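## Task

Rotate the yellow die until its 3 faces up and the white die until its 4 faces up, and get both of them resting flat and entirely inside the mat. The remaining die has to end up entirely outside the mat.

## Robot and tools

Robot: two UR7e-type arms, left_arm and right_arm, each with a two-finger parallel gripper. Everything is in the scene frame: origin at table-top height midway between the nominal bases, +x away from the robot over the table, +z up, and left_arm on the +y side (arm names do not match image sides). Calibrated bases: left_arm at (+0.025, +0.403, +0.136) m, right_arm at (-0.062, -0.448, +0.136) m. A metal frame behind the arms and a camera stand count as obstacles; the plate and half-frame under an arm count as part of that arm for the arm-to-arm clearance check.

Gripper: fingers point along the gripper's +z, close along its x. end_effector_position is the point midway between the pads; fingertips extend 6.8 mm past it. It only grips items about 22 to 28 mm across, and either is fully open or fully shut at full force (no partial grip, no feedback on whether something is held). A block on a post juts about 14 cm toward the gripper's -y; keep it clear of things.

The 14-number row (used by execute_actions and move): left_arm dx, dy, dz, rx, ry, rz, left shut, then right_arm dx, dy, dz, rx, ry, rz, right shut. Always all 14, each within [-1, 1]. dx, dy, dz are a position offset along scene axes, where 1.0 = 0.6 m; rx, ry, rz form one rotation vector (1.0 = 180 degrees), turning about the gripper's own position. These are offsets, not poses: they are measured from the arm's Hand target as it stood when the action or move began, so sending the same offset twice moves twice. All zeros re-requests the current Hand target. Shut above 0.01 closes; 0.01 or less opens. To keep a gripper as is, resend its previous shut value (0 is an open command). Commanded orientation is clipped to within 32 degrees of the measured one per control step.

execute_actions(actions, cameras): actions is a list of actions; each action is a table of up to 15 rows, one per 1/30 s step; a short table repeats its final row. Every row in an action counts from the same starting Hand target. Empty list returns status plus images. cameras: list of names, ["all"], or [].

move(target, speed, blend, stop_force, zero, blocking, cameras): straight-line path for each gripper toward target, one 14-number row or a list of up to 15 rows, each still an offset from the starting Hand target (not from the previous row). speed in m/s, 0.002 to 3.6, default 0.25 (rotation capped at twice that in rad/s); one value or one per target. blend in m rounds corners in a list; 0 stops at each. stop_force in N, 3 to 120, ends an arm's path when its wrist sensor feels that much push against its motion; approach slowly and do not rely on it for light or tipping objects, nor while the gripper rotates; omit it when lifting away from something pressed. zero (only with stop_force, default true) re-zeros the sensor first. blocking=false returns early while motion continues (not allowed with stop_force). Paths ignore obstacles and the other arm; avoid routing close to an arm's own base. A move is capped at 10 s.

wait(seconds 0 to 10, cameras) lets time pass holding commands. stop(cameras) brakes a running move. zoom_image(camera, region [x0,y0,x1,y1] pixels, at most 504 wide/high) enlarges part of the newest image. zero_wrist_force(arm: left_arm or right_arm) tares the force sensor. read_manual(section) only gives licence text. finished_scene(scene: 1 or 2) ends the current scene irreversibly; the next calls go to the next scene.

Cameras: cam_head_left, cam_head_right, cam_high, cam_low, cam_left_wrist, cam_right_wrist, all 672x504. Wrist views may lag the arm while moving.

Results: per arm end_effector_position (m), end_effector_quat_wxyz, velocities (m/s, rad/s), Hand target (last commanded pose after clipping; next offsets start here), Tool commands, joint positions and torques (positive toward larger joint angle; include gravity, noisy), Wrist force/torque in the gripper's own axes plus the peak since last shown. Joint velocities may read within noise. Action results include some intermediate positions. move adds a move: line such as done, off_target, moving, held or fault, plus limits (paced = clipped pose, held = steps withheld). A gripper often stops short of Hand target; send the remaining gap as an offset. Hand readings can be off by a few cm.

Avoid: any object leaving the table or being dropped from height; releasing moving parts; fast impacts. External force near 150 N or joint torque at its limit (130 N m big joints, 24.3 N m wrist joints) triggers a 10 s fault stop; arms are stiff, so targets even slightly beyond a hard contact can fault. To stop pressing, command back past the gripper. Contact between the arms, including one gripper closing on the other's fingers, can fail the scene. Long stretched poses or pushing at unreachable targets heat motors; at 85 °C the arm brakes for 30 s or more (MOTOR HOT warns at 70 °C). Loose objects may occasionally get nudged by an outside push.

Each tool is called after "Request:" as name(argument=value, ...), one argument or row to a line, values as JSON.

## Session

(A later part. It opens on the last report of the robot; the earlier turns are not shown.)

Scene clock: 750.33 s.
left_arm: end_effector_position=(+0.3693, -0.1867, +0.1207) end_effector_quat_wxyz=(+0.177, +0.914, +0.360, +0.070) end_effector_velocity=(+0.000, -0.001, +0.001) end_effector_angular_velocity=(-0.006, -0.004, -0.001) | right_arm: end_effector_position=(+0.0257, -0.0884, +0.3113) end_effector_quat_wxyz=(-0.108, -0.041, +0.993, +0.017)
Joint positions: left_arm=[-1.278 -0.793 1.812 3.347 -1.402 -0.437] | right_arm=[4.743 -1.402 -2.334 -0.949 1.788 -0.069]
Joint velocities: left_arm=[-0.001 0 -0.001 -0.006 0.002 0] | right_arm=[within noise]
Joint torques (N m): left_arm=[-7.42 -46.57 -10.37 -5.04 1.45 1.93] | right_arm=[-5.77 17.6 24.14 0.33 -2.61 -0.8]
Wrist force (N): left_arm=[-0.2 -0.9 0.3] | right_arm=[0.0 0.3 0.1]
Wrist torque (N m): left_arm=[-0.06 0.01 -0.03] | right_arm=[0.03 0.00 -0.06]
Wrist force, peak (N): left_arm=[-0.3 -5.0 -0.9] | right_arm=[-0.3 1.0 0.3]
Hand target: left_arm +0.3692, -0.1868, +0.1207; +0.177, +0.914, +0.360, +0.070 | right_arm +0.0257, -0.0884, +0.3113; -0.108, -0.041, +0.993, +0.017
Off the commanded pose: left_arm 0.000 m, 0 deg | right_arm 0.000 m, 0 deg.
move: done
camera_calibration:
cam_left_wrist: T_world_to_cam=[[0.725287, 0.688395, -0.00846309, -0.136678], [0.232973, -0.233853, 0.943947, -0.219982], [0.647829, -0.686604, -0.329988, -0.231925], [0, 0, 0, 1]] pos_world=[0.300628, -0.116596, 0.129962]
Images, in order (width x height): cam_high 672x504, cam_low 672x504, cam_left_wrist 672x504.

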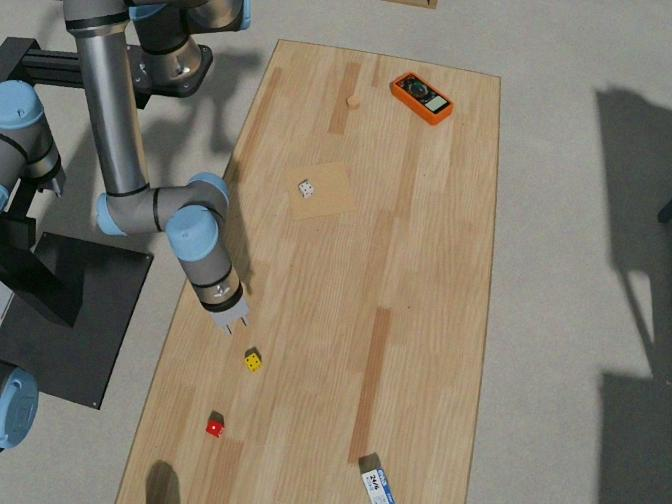

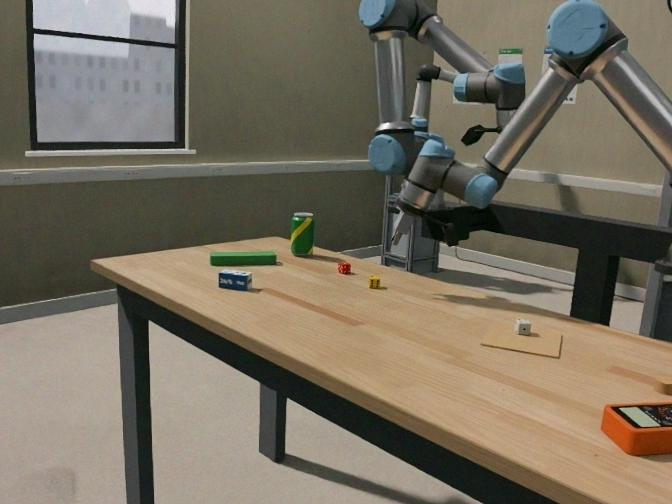

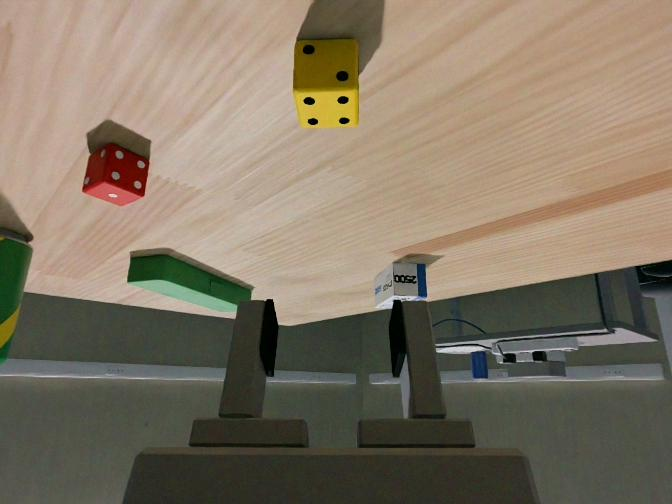

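Request:
move(
  target=[0.042, -0.0517, -0.1362, 0, 0, 0.0167, 0, 0, 0, 0, 0, 0, 0, 0],
  speed=0.15,
  cameras=["cam_left_wrist", "cam_low", "cam_high"],
)

Request:
zoom_image(
  camera="cam_left_wrist",
  region=[230, 180, 440, 390],
)

Request:
zoom_image(
  camera="cam_low",
  region=[345, 250, 405, 300],
)

Scene clock: 800.83 s.
left_arm: end_effector_position=(+0.3945, -0.2178, +0.0391) end_effector_quat_wxyz=(+0.175, +0.904, +0.383, +0.074) | right_arm: end_effector_position=(+0.0257, -0.0884, +0.3113) end_effector_quat_wxyz=(-0.108, -0.041, +0.993, +0.017)
Joint positions: left_arm=[-1.259 -0.576 1.646 3.302 -1.391 -0.469] | right_arm=[4.743 -1.402 -2.334 -0.949 1.788 -0.069]
Joint torques (N m): left_arm=[-6.79 -40.51 -18.75 -0.52 -1.29 2.24] | right_arm=[-6 17.57 24.38 0.43 -2.47 -1.78]
Wrist force (N): left_arm=[-0.3 -0.8 0.3] | right_arm=[-0.1 0.4 0.1]
Wrist torque (N m): left_arm=[-0.05 0.02 0.07] | right_arm=[0.04 0.02 -0.06]
Wrist force, peak (N): left_arm=[-0.5 -1.1 1.7] | right_arm=[0.0 0.6 0.3]
Hand target: left_arm +0.3944, -0.2178, +0.0390; +0.175, +0.904, +0.383, +0.074 | right_arm +0.0257, -0.0884, +0.3113; -0.108, -0.041, +0.993, +0.017
Off the commanded pose: left_arm 0.000 m, 0 deg | right_arm 0.000 m, 0 deg.
move: done
camera_calibration:
cam_left_wrist: T_world_to_cam=[[0.688108, 0.725559, -0.0084296, -0.111529], [0.244628, -0.221033, 0.944088, -0.157932], [0.683128, -0.651697, -0.329587, -0.302799], [0, 0, 0, 1]] pos_world=[0.322229, -0.151321, 0.0483628]
Images, in order (width x height): cam_high 672x504, cam_low 672x504, cam_left_wrist 672x504.

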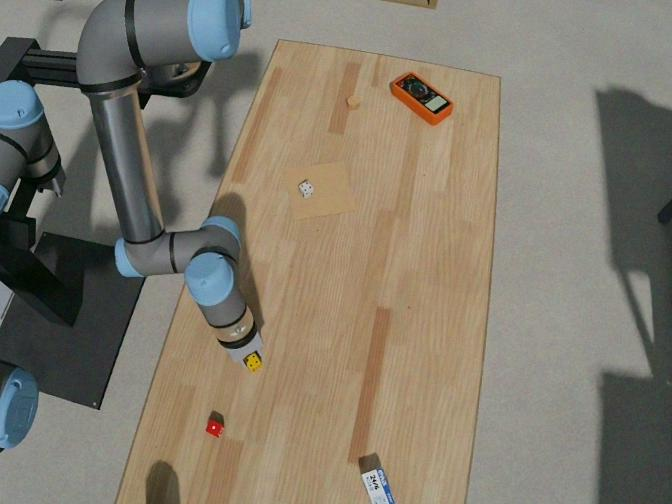

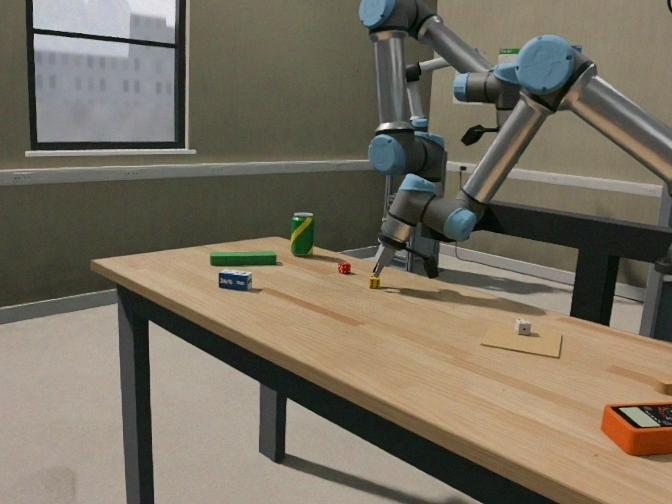

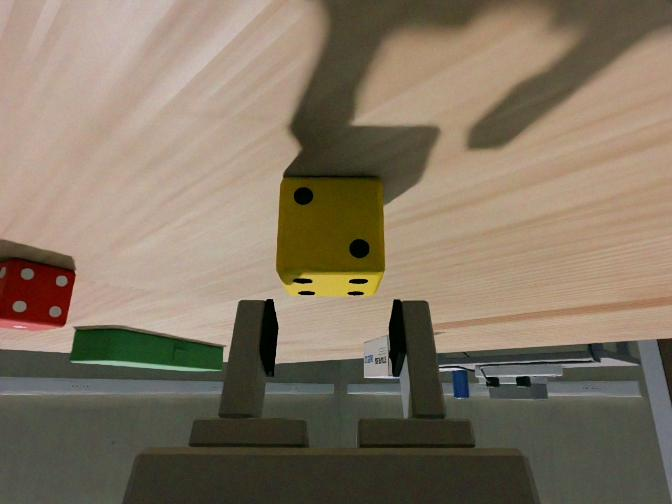

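Scaled by 2.400 from the camera's 672x504 image, which has a finer 960x720 frame.

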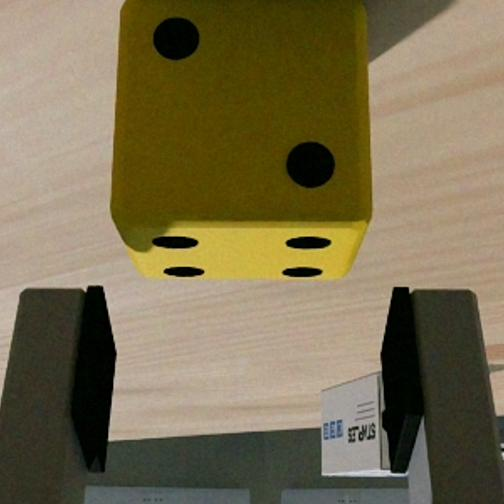

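Scaled by 8.400 from the camera's 672x504 image, which has a finer 960x720 frame.

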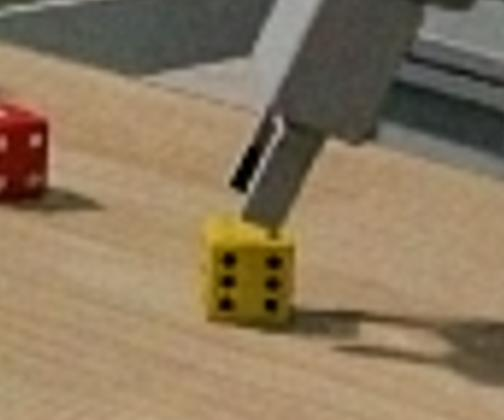

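Request:
move(
  target=[0.0037, -0.0045, -0.0343, 0, 0, 0, 0, 0, 0, 0, 0, 0, 0, 0],
  speed=0.04,
  stop_force=8,
  cameras=["cam_left_wrist", "cam_low"],
)

Request:
zoom_image(
  camera="cam_low",
  region=[345, 250, 405, 300],
)

Scene clock: 820.13 s.
left_arm: end_effector_position=(+0.3967, -0.2205, +0.0184) end_effector_quat_wxyz=(+0.175, +0.904, +0.383, +0.074) | right_arm: end_effector_position=(+0.0257, -0.0884, +0.3113) end_effector_quat_wxyz=(-0.108, -0.041, +0.993, +0.017)
Joint positions: left_arm=[-1.257 -0.529 1.619 3.282 -1.391 -0.467] | right_arm=[4.743 -1.402 -2.334 -0.949 1.788 -0.069]
Joint torques (N m): left_arm=[-3.7 -66.08 -4.38 -0.44 -0.17 -0.51] | right_arm=[-5.48 18.02 23.89 0.48 -2.52 -1.85]
Wrist force (N): left_arm=[-0.2 -1.1 0.5] | right_arm=[-0.2 0.1 0.2]
Wrist torque (N m): left_arm=[-0.08 0.00 -0.03] | right_arm=[0.01 0.02 -0.07]
Wrist force, peak (N): left_arm=[-0.3 -1.3 0.9] | right_arm=[-0.3 0.5 0.4]
Hand target: left_arm +0.3966, -0.2205, +0.0184; +0.175, +0.904, +0.383, +0.074 | right_arm +0.0257, -0.0884, +0.3113; -0.108, -0.041, +0.993, +0.017
Off the commanded pose: left_arm 0.000 m, 0 deg | right_arm 0.000 m, 0 deg.
move: done
camera_calibration:
cam_left_wrist: T_world_to_cam=[[0.688222, 0.725452, -0.00840404, -0.111312], [0.244643, -0.221151, 0.944056, -0.139546], [0.683009, -0.651776, -0.329677, -0.312855], [0, 0, 0, 1]] pos_world=[0.324429, -0.154021, 0.0276625]
Images, in order (width x height): cam_low 672x504, cam_left_wrist 672x504.

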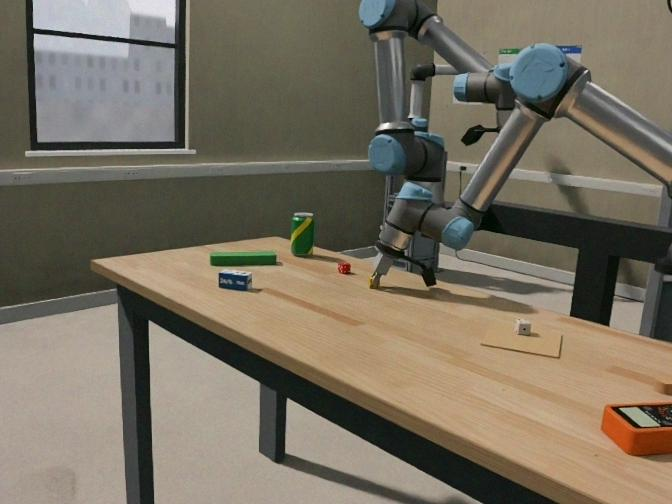

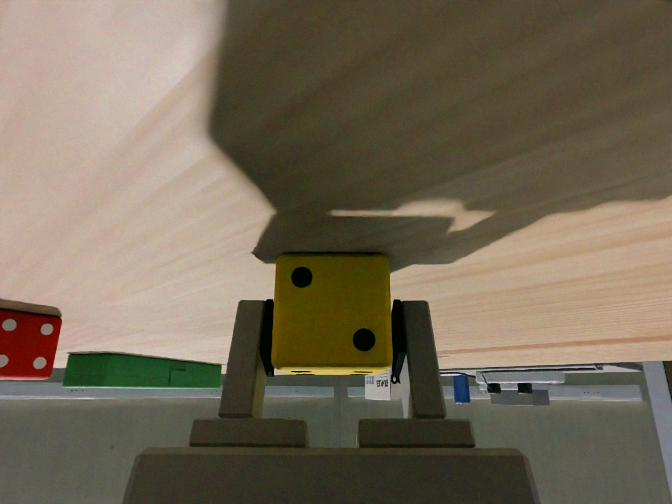

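Scaled by 8.400 from the camera's 672x504 image, which has a finer 960x720 frame.

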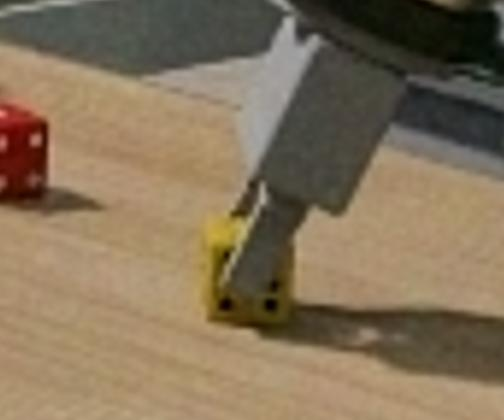

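Request:
move(
  target=[
    [0, 0, 0, 0, 0, 0, 1, 0, 0, 0, 0, 0, 0, 0],
    [0, 0, 0.0833, 0, 0, 0, 1, 0, 0, 0, 0, 0, 0, 0],
    [0.0557, 0.3342, 0.236, 0.1673, 0.1858, 0.0087, 1, 0, 0, 0, 0, 0, 0, 0],
    [0.1223, 0.6892, 0.136, 0.3346, 0.3716, 0.0175, 1, 0, 0, 0, 0, 0, 0, 0],
    [0.1223, 0.6892, 0.0393, 0.3346, 0.3716, 0.0175, 1, 0, 0, 0, 0, 0, 0, 0],
  ],
  speed=[0.1, 0.15, 0.35, 0.35, 0.2],
  blend=[0, 0.02, 0.05, 0.03, 0],
  cameras=["cam_left_wrist", "cam_high", "cam_low"],
)

Scene clock: 845.80 s.
left_arm: end_effector_position=(+0.4700, +0.1929, +0.0422) end_effector_quat_wxyz=(-0.507, +0.751, +0.350, -0.237) | right_arm: end_effector_position=(+0.0257, -0.0884, +0.3113) end_effector_quat_wxyz=(-0.108, -0.041, +0.993, +0.017)
Joint positions: left_arm=[-0.7 -0.523 1.408 5.015 -1.582 -0.004] | right_arm=[4.743 -1.402 -2.334 -0.949 1.788 -0.069]
Joint torques (N m): left_arm=[5.74 -43.55 -6.36 -0.92 1.3 -2.04] | right_arm=[-6.03 17.39 23.81 0.36 -2.14 -1.82]
Wrist force (N): left_arm=[-0.4 1.4 -0.3] | right_arm=[0.2 0.3 0.2]
Wrist torque (N m): left_arm=[0.17 0.07 0.08] | right_arm=[0.03 -0.02 -0.06]
Wrist force, peak (N): left_arm=[-0.3 3.5 0.7] | right_arm=[-0.4 0.7 0.1]
Hand target: left_arm +0.4700, +0.1930, +0.0420; -0.507, +0.751, +0.350, -0.237 | right_arm +0.0257, -0.0884, +0.3113; -0.108, -0.041, +0.993, +0.017
Off the commanded pose: left_arm 0.000 m, 0 deg | right_arm 0.000 m, 0 deg.
move: done; blend cut to 0.029 m at target 4
camera_calibration:
cam_left_wrist: T_world_to_cam=[[0.636234, 0.771444, 0.00900332, -0.446789], [0.730292, -0.59845, -0.32944, -0.190288], [-0.248756, 0.216176, -0.944134, 0.210752], [0, 0, 0, 1]] pos_world=[0.475654, 0.185235, 0.140312]
Images, in order (width x height): cam_high 672x504, cam_low 672x504, cam_left_wrist 672x504.

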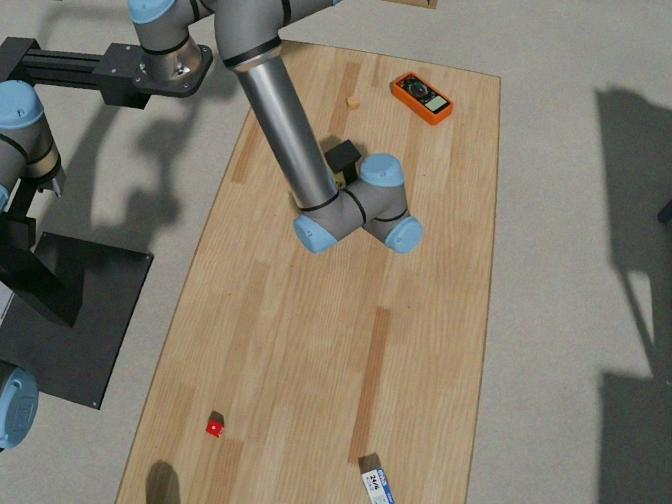

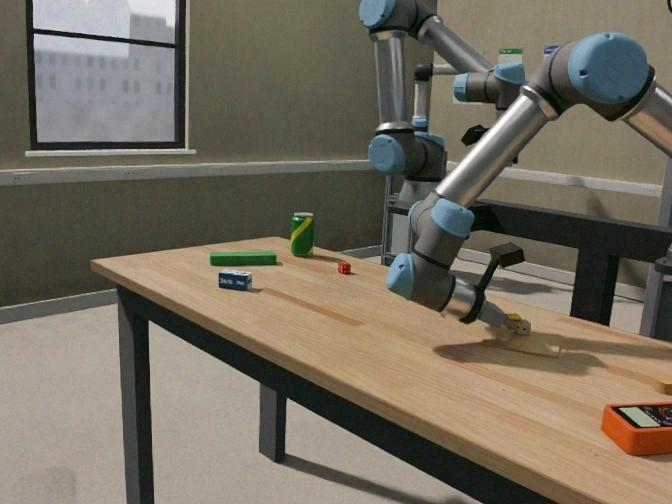

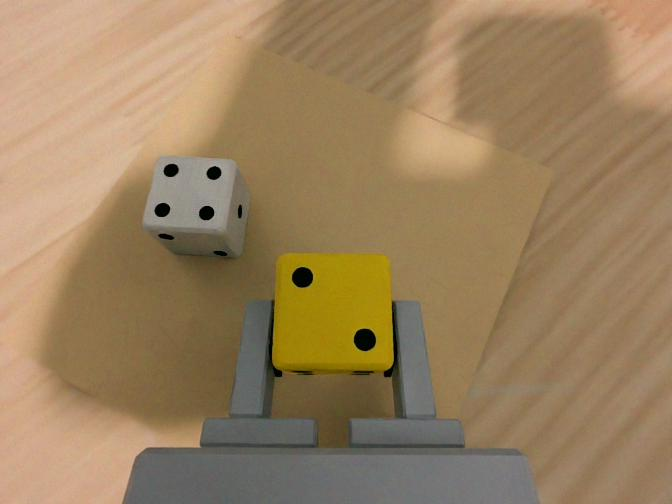

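Request:
move(
  target=[
    [0, 0, -0.0253, 0, 0, 0, 1, 0, 0, 0, 0, 0, 0, 0],
    [0, 0, -0.0503, 0, 0, 0, 1, 0, 0, 0, 0, 0, 0, 0],
  ],
  speed=[0.04, 0.006],
  stop_force=4,
)

Scene clock: 863.83 s.
left_arm: end_effector_position=(+0.4700, +0.1930, +0.0161) end_effector_quat_wxyz=(-0.507, +0.751, +0.350, -0.237) | right_arm: end_effector_position=(+0.0257, -0.0884, +0.3113) end_effector_quat_wxyz=(-0.108, -0.041, +0.993, +0.017)
Joint positions: left_arm=[-0.7 -0.475 1.391 4.983 -1.582 -0.004] | right_arm=[4.743 -1.402 -2.334 -0.949 1.788 -0.069]
Joint torques (N m): left_arm=[4.78 -64.53 -5.34 1.23 0.96 -1.64] | right_arm=[-5.3 18.56 23.05 0.39 -2.21 -1.9]
Wrist force (N): left_arm=[-0.2 -4.9 -1.2] | right_arm=[0.1 0.5 0.1]
Wrist torque (N m): left_arm=[0.05 0.06 0.07] | right_arm=[0.04 -0.01 -0.06]
Wrist force, peak (N): left_arm=[-0.8 -16.4 -6.1] | right_arm=[-0.2 0.7 -0.1]
Hand target: left_arm +0.4700, +0.1930, +0.0162; -0.507, +0.751, +0.350, -0.237 (not the last commanded pose) | right_arm +0.0257, -0.0884, +0.3113; -0.108, -0.041, +0.993, +0.017
Off the commanded pose: left_arm 0.004 m, 0 deg | right_arm 0.000 m, 0 deg.
move: contact (left_arm); path passed 1 of 2 targets

Request:
wait(
  seconds=0.1,
  cameras=["cam_low", "cam_left_wrist"],
)

Request:
zoom_image(
  camera="cam_low",
  region=[470, 300, 550, 360],
)

Scene clock: 870.13 s.
left_arm: end_effector_position=(+0.4700, +0.1930, +0.0162) end_effector_quat_wxyz=(-0.507, +0.751, +0.350, -0.237) | right_arm: end_effector_position=(+0.0257, -0.0884, +0.3113) end_effector_quat_wxyz=(-0.108, -0.041, +0.993, +0.017)
Joint positions: left_arm=[-0.7 -0.475 1.391 4.983 -1.582 -0.004] | right_arm=[4.743 -1.402 -2.334 -0.949 1.788 -0.069]
Joint torques (N m): left_arm=[5.75 -65.72 -6.31 1.11 1.11 -1.78] | right_arm=[-5.92 17.56 22.78 0.27 -2.17 -1.75]
Wrist force (N): left_arm=[-0.3 -4.4 -0.8] | right_arm=[-0.1 0.3 0.1]
Wrist torque (N m): left_arm=[0.07 0.07 0.08] | right_arm=[0.03 0.01 -0.07]
Wrist force, peak (N): left_arm=[-0.2 -4.9 -1.3] | right_arm=[0.1 0.8 0.1]
Hand target: left_arm +0.4700, +0.1930, +0.0162; -0.507, +0.751, +0.350, -0.237 (not the last commanded pose) | right_arm +0.0257, -0.0884, +0.3113; -0.108, -0.041, +0.993, +0.017
Tool commands: left_gripper/shut=+1.0 right_gripper/shut=+0.0
Off the commanded pose: left_arm 0.004 m, 0 deg | right_arm 0.000 m, 0 deg.
wait: 0.10 s; at rest from the start
camera_calibration:
cam_left_wrist: T_world_to_cam=[[0.636234, 0.771444, 0.00900332, -0.446491], [0.730292, -0.59845, -0.32944, -0.198781], [-0.248756, 0.216176, -0.944134, 0.18618], [0, 0, 0, 1]] pos_world=[0.475554, 0.185235, 0.114312]
Images, in order (width x height): cam_low 672x504, cam_left_wrist 672x504.

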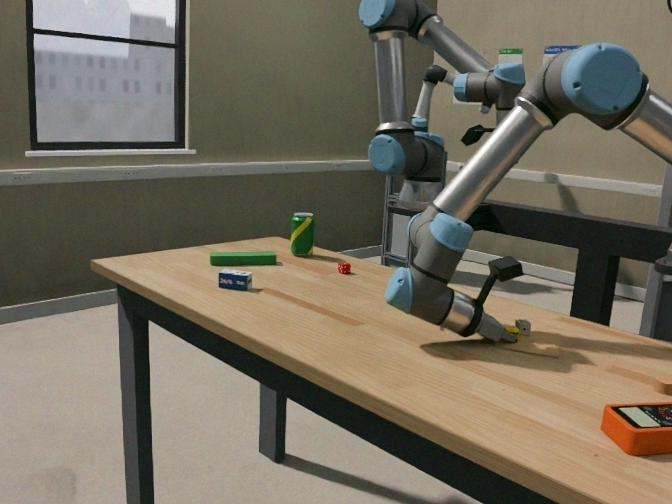

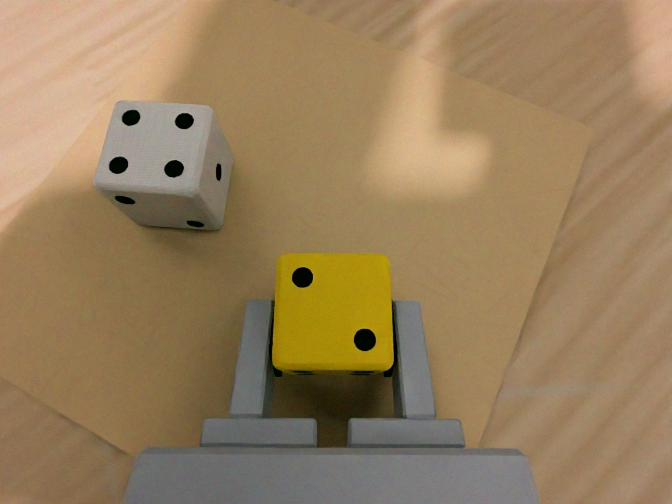

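Scaled by 6.300 from the camera's 672x504 image, which has a finer 960x720 frame.

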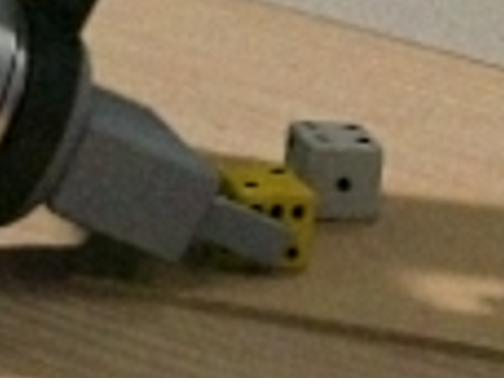

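Request:
move(
  target=[
    [0, 0, 0, 0, 0, 0, 0, 0, 0, 0, 0, 0, 0, 0],
    [0.0652, -0.0547, 0.0343, 0, 0, 0, 0, 0, 0, 0, 0, 0, 0, 0],
    [0.0, 0.0, 0.1667, -0.2143, -0.2553, 0, 0, 0, 0, 0, 0, 0, 0, 0],
    [-0.0085, 0.0072, 0.05, -0.3214, -0.3830, 0, 0, 0, 0, 0, 0, 0, 0, 0],
  ],
  speed=[0.1, 0.12, 0.4, 0.3],
  blend=[0, 0.01, 0.03, 0],
  cameras=["cam_left_wrist", "cam_low", "cam_high"],
)

Request:
zoom_image(
  camera="cam_left_wrist",
  region=[210, 150, 460, 400],
)

Request:
zoom_image(
  camera="cam_low",
  region=[490, 290, 550, 340],
)

Scene clock: 896.40 s.
left_arm: end_effector_position=(+0.4650, +0.1973, +0.0462) end_effector_quat_wxyz=(+0.173, +0.890, +0.415, +0.080) | right_arm: end_effector_position=(+0.0257, -0.0884, +0.3113) end_effector_quat_wxyz=(-0.108, -0.041, +0.993, +0.017)
Joint positions: left_arm=[-0.708 -0.727 2.339 2.717 -1.564 -0.018] | right_arm=[4.743 -1.402 -2.334 -0.949 1.788 -0.069]
Joint torques (N m): left_arm=[-1.74 -21.98 -9.11 -4.81 -0.98 -1.48] | right_arm=[-6.34 17.75 23.37 0.53 -2.16 -1.74]
Wrist force (N): left_arm=[0.1 -0.8 0.3] | right_arm=[0.0 0.3 0.1]
Wrist torque (N m): left_arm=[-0.05 -0.02 0.13] | right_arm=[0.04 0.00 -0.07]
Wrist force, peak (N): left_arm=[-0.2 -4.8 -1.1] | right_arm=[0.2 0.6 0.3]
Hand target: left_arm +0.4649, +0.1973, +0.0462; +0.173, +0.890, +0.415, +0.080 | right_arm +0.0257, -0.0884, +0.3113; -0.108, -0.041, +0.993, +0.017
Off the commanded pose: left_arm 0.000 m, 0 deg | right_arm 0.000 m, 0 deg.
move: done
camera_calibration:
cam_left_wrist: T_world_to_cam=[[0.635891, 0.771732, -0.00845948, -0.445986], [0.259311, -0.203318, 0.94415, -0.100485], [0.726911, -0.60257, -0.329407, -0.108185], [0, 0, 0, 1]] pos_world=[0.388297, 0.258562, 0.0554634]
Images, in order (width x height): cam_high 672x504, cam_low 672x504, cam_left_wrist 672x504.

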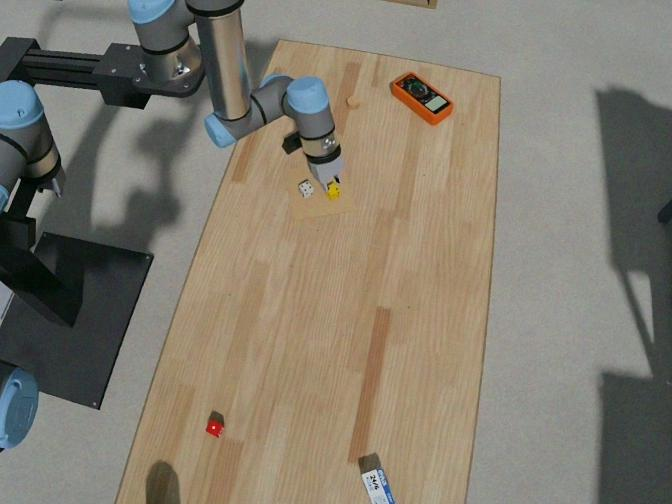

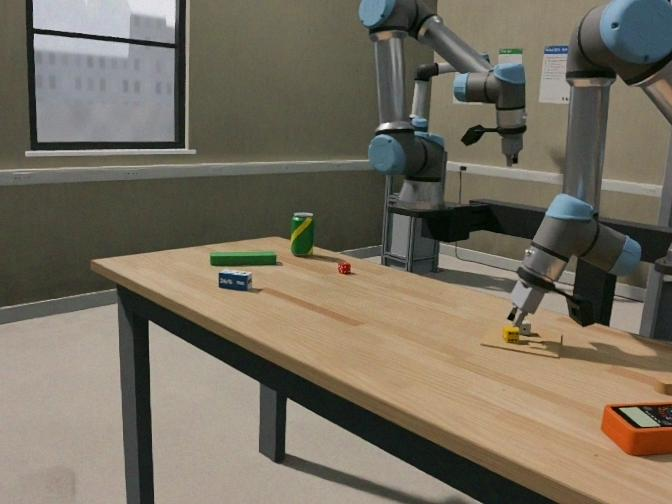

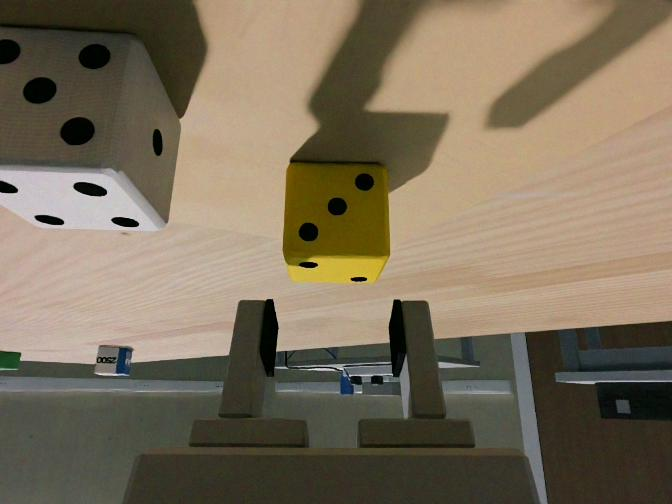

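Scaled by 2.016 from the camera's 672x504 image, which has a finer 960x720 frame.

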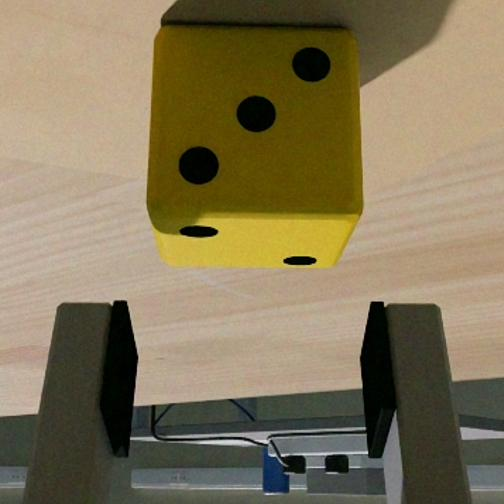

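Scaled by 8.400 from the camera's 672x504 image, which has a finer 960x720 frame.

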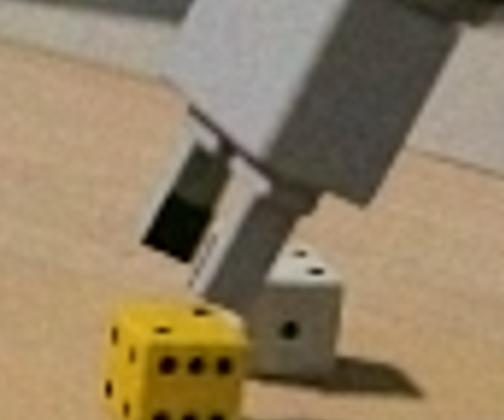

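Request:
move(
  target=[0.0083, -0.0063, -0.0437, 0, 0, 0, 0, 0, 0, 0, 0, 0, 0, 0],
  speed=0.04,
  stop_force=8,
  cameras=["cam_left_wrist", "cam_low"],
)

Request:
zoom_image(
  camera="cam_low",
  region=[490, 300, 550, 350],
)

Scene clock: 939.77 s.
left_arm: end_effector_position=(+0.4699, +0.1935, +0.0199) end_effector_quat_wxyz=(+0.173, +0.890, +0.415, +0.080) | right_arm: end_effector_position=(+0.0257, -0.0884, +0.3113) end_effector_quat_wxyz=(-0.108, -0.041, +0.993, +0.017)
Joint positions: left_arm=[-0.707 -0.644 2.296 2.677 -1.564 -0.017] | right_arm=[4.743 -1.402 -2.334 -0.949 1.788 -0.069]
Joint torques (N m): left_arm=[1.7 -50.88 6.48 -0.45 -1.24 1.42] | right_arm=[-5.47 18.54 23.06 0.49 -2.03 -1.87]
Wrist force (N): left_arm=[0.0 -0.9 0.1] | right_arm=[-0.1 0.4 0.2]
Wrist torque (N m): left_arm=[-0.06 -0.02 -0.03] | right_arm=[0.04 0.00 -0.06]
Wrist force, peak (N): left_arm=[0.1 -1.3 0.8] | right_arm=[-0.1 0.8 0.1]
Hand target: left_arm +0.4699, +0.1935, +0.0199; +0.173, +0.890, +0.415, +0.080 | right_arm +0.0257, -0.0884, +0.3113; -0.108, -0.041, +0.993, +0.017
Off the commanded pose: left_arm 0.000 m, 0 deg | right_arm 0.000 m, 0 deg.
move: done
camera_calibration:
cam_left_wrist: T_world_to_cam=[[0.635858, 0.771758, -0.00858012, -0.446382], [0.259531, -0.203334, 0.944086, -0.0777775], [0.726861, -0.602532, -0.329587, -0.122685], [0, 0, 0, 1]] pos_world=[0.393196, 0.254762, 0.0291633]
Images, in order (width x height): cam_low 672x504, cam_left_wrist 672x504.

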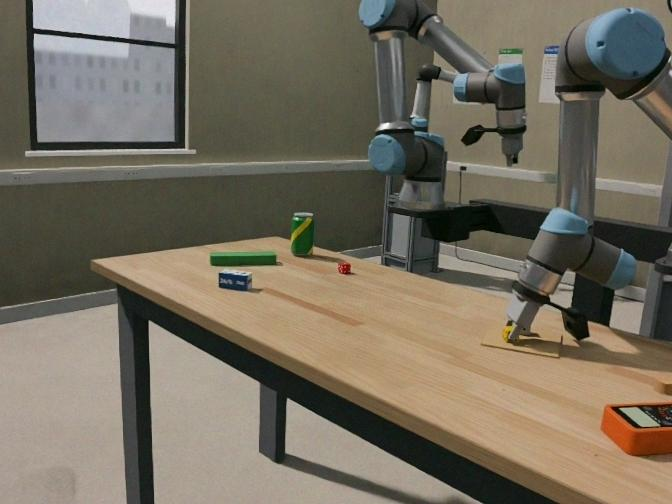

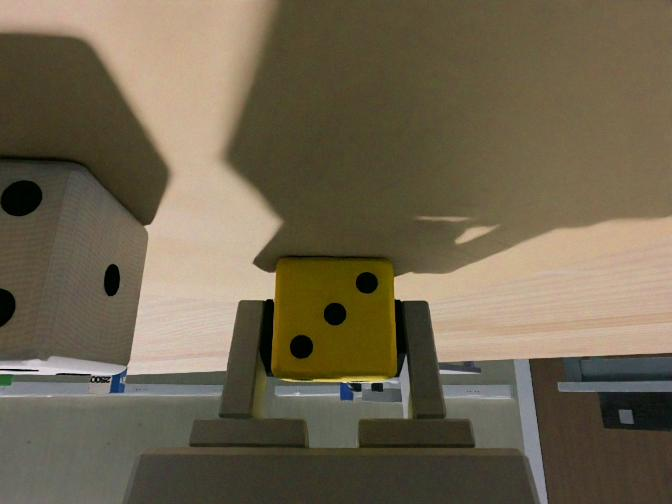

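Scaled by 8.400 from the camera's 672x504 image, which has a finer 960x720 frame.

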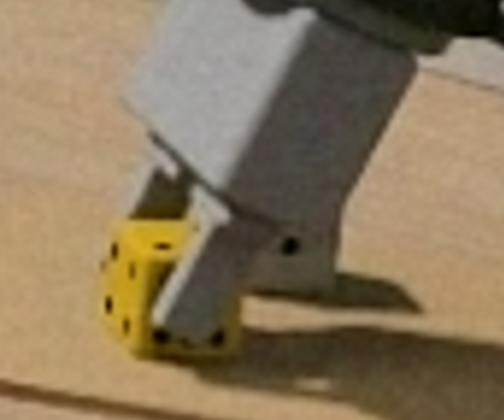

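Request:
move(
  target=[
    [0, 0, 0, 0, 0, 0, 1, 0, 0, 0, 0, 0, 0, 0],
    [0, 0, 0.05, 0, 0, 0, 1, 0, 0, 0, 0, 0, 0, 0],
    [0, 0, 0.1335, 0.3214, 0.3830, 0, 1, 0, 0, 0, 0, 0, 0, 0],
    [0, 0, 0.0252, 0.3214, 0.3830, 0, 1, 0, 0, 0, 0, 0, 0, 0],
  ],
  speed=[0.1, 0.12, 0.4, 0.15],
  blend=[0, 0.01, 0.02, 0],
  cameras=["cam_left_wrist"],
)

Request:
move(
  target=[
    [0, 0, -0.0183, 0, 0, 0, 1, 0, 0, 0, 0, 0, 0, 0],
    [0, 0, -0.0417, 0, 0, 0, 1, 0, 0, 0, 0, 0, 0, 0],
  ],
  speed=[0.04, 0.006],
  stop_force=4,
  cameras=["cam_left_wrist", "cam_low"],
)

Request:
zoom_image(
  camera="cam_low",
  region=[480, 300, 550, 350],
)

Scene clock: 955.93 s.
left_arm: end_effector_position=(+0.4699, +0.1935, +0.0351) end_effector_quat_wxyz=(-0.507, +0.751, +0.350, -0.237) | right_arm: end_effector_position=(+0.0257, -0.0884, +0.3113) end_effector_quat_wxyz=(-0.108, -0.041, +0.993, +0.017)
Joint positions: left_arm=[-0.7 -0.511 1.405 5.006 -1.582 -0.004] | right_arm=[4.743 -1.402 -2.334 -0.949 1.788 -0.069]
Joint torques (N m): left_arm=[4.89 -49.4 -6.19 0.58 0.89 -0.91] | right_arm=[-5.86 16.47 22.12 0.65 -1.59 -1.79]
Wrist force (N): left_arm=[-0.1 1.6 -0.2] | right_arm=[0.0 0.2 0.1]
Wrist torque (N m): left_arm=[0.18 0.05 -0.01] | right_arm=[0.02 -0.01 -0.06]
Wrist force, peak (N): left_arm=[-0.4 2.8 0.5] | right_arm=[0.0 0.7 0.1]
Hand target: left_arm +0.4699, +0.1935, +0.0351; -0.507, +0.751, +0.350, -0.237 | right_arm +0.0257, -0.0884, +0.3113; -0.108, -0.041, +0.993, +0.017
Off the commanded pose: left_arm 0.000 m, 0 deg | right_arm 0.000 m, 0 deg.
move: done
camera_calibration:
cam_left_wrist: T_world_to_cam=[[0.636234, 0.771444, 0.00900332, -0.446983], [0.730292, -0.59845, -0.32944, -0.192182], [-0.248756, 0.216176, -0.944134, 0.203891], [0, 0, 0, 1]] pos_world=[0.475454, 0.185735, 0.133212]
Images, in order (width x height): cam_left_wrist 672x504.

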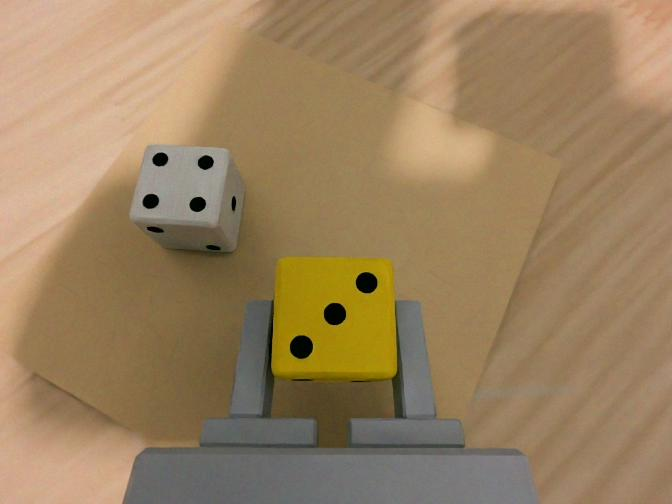

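Scene clock: 959.00 s.
left_arm: end_effector_position=(+0.4699, +0.1935, +0.0137) end_effector_quat_wxyz=(-0.507, +0.751, +0.350, -0.237) | right_arm: end_effector_position=(+0.0257, -0.0884, +0.3113) end_effector_quat_wxyz=(-0.108, -0.041, +0.993, +0.017)
Joint positions: left_arm=[-0.7 -0.47 1.391 4.979 -1.582 -0.004] | right_arm=[4.743 -1.402 -2.334 -0.949 1.788 -0.069]
Joint torques (N m): left_arm=[6.61 -64.76 -5.08 1.55 0.85 -0.88] | right_arm=[-5.18 16.32 21.2 0.58 -1.72 -1.69]
Wrist force (N): left_arm=[-0.4 -4.1 -0.7] | right_arm=[0.1 0.5 0.0]
Wrist torque (N m): left_arm=[0.07 0.05 -0.04] | right_arm=[0.04 0.00 -0.07]
Wrist force, peak (N): left_arm=[-0.9 -12.8 -4.8] | right_arm=[0.1 0.6 0.2]
Hand target: left_arm +0.4699, +0.1935, +0.0137; -0.507, +0.751, +0.350, -0.237 (not the last commanded pose) | right_arm +0.0257, -0.0884, +0.3113; -0.108, -0.041, +0.993, +0.017
Off the commanded pose: left_arm 0.004 m, 0 deg | right_arm 0.000 m, 0 deg.
move: contact (left_arm); path passed 1 of 2 targets
camera_calibration:
cam_left_wrist: T_world_to_cam=[[0.636234, 0.771444, 0.00900332, -0.446868], [0.730292, -0.59845, -0.32944, -0.199172], [-0.248756, 0.216176, -0.944134, 0.183665], [0, 0, 0, 1]] pos_world=[0.475454, 0.185835, 0.111812]
Images, in order (width x height): cam_low 672x504, cam_left_wrist 672x504.

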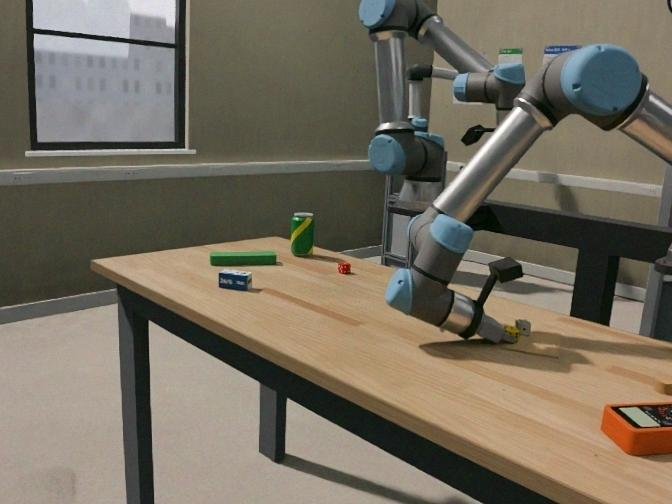

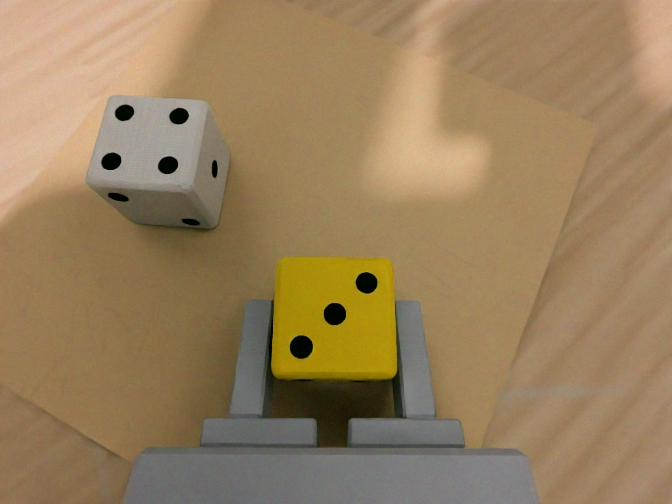

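Scaled by 7.200 from the camera's 672x504 image, which has a finer 960x720 frame.

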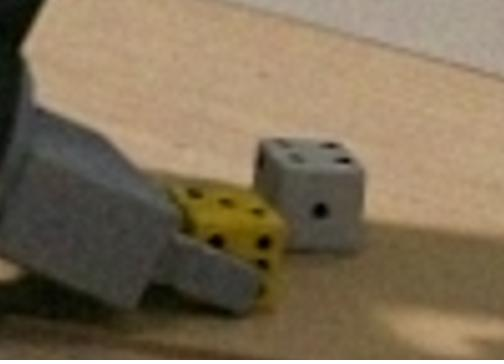

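Request:
move(
  target=[
    [0, 0, 0, 0, 0, 0, 0, 0, 0, 0, 0, 0, 0, 0],
    [0.0652, -0.0547, 0.0343, 0, 0, 0, 0, 0, 0, 0, 0, 0, 0, 0],
    [0.08, -0.12, 0.2, 0, 0, 0, 0, 0, 0, 0, 0, 0, 0, 0],
  ],
  speed=[0.1, 0.12, 0.3],
  blend=[0, 0.01, 0],
  cameras=["cam_left_wrist", "cam_low", "cam_high", "cam_head_right"],
)

Request:
zoom_image(
  camera="cam_low",
  region=[470, 300, 570, 370],
)

Request:
zoom_image(
  camera="cam_high",
  region=[270, 150, 370, 230],
)

Scene clock: 970.80 s.
left_arm: end_effector_position=(+0.5179, +0.1215, +0.1336) end_effector_quat_wxyz=(-0.507, +0.751, +0.350, -0.237) | right_arm: end_effector_position=(+0.0257, -0.0884, +0.3113) end_effector_quat_wxyz=(-0.108, -0.041, +0.993, +0.017)
Joint positions: left_arm=[-0.732 -0.529 1.106 5.323 -1.611 -0.016] | right_arm=[4.743 -1.402 -2.334 -0.949 1.788 -0.069]
Joint torques (N m): left_arm=[3.9 -57.66 -23.82 2.29 1.07 1.99] | right_arm=[-6.09 17.18 21.6 0.62 -1.68 -1.77]
Wrist force (N): left_arm=[-0.4 1.1 -0.2] | right_arm=[0.1 0.3 0.1]
Wrist torque (N m): left_arm=[0.12 0.08 0.15] | right_arm=[0.02 -0.01 -0.07]
Wrist force, peak (N): left_arm=[-0.6 -4.3 -1.0] | right_arm=[0.0 0.7 0.3]
Hand target: left_arm +0.5179, +0.1215, +0.1337; -0.507, +0.751, +0.350, -0.237 | right_arm +0.0257, -0.0884, +0.3113; -0.108, -0.041, +0.993, +0.017
Off the commanded pose: left_arm 0.000 m, 0 deg | right_arm 0.000 m, 0 deg.
move: done
camera_calibration:
cam_left_wrist: T_world_to_cam=[[0.636252, 0.771428, 0.00907668, -0.422968], [0.730278, -0.598436, -0.329497, -0.237796], [-0.248751, 0.216272, -0.944113, 0.324353], [0, 0, 0, 1]] pos_world=[0.523454, 0.113835, 0.231712]
Images, in order (width x height): cam_head_right 672x504, cam_high 672x504, cam_low 672x504, cam_left_wrist 672x504.

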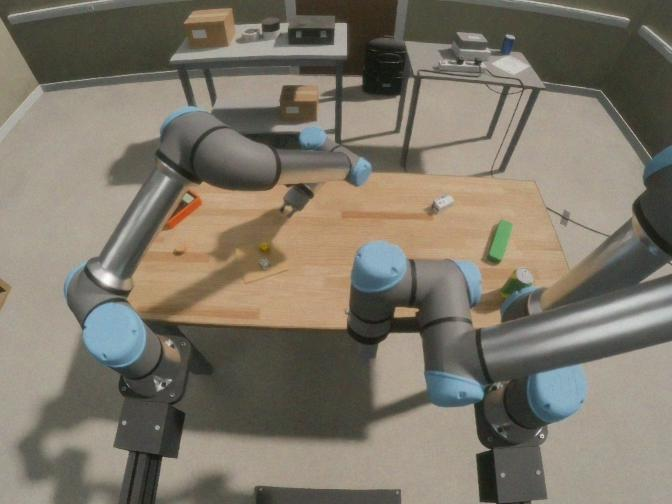

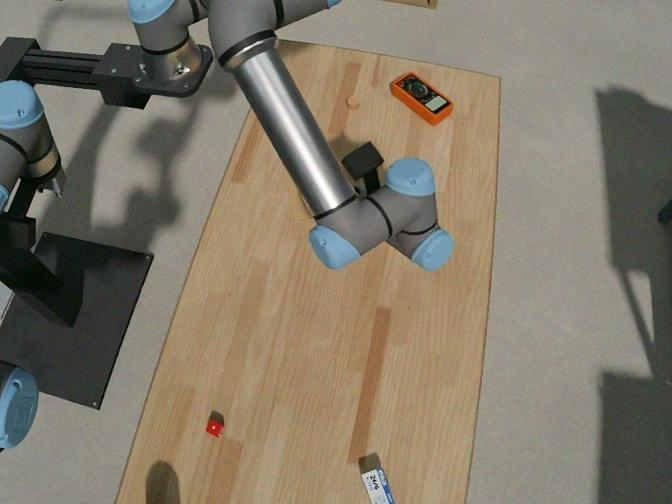

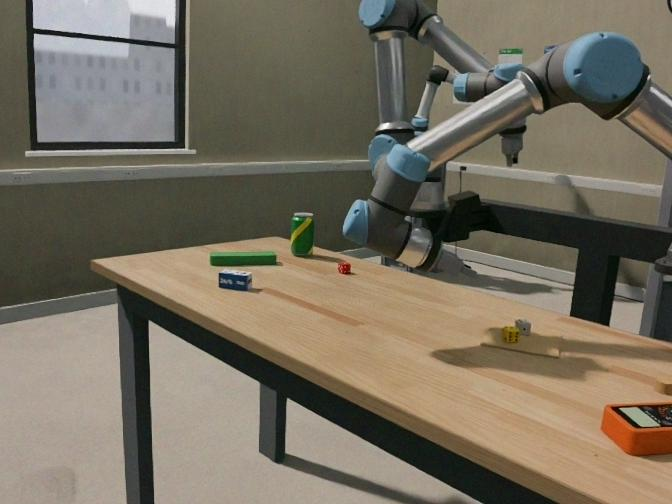

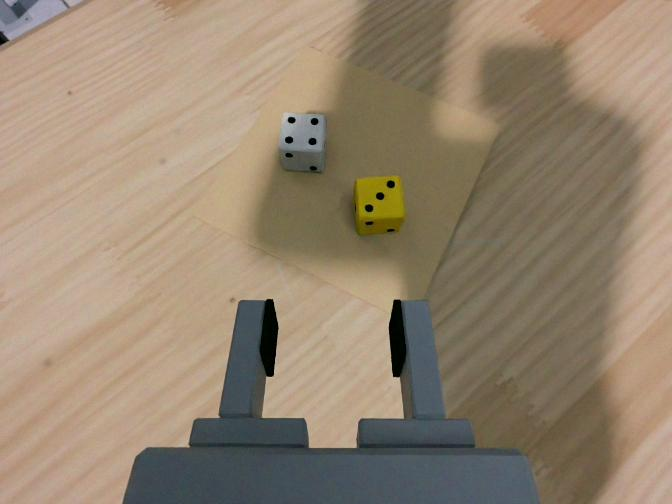

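Scaled by 5.040 from the camera's 672x504 image, which has a finer 960x720 frame.

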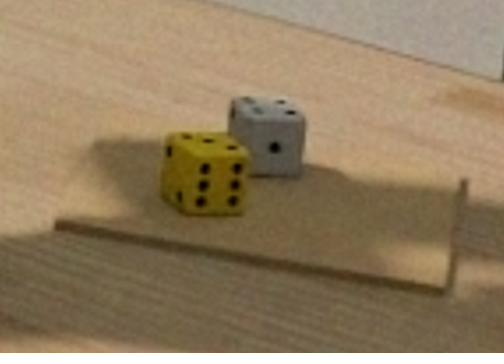

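Scaled by 5.040 from the camera's 672x504 image, which has a finer 960x720 frame.

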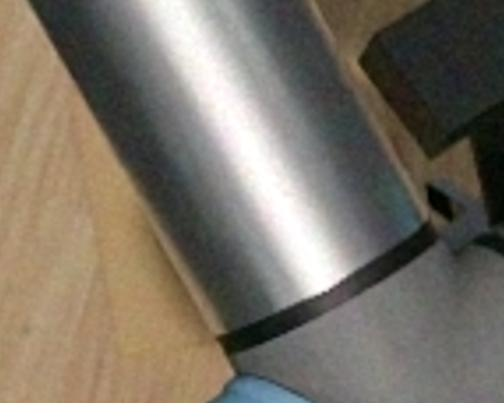

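Request:
finished_scene(
  scene=1,
)

The scene is finished: the task was done.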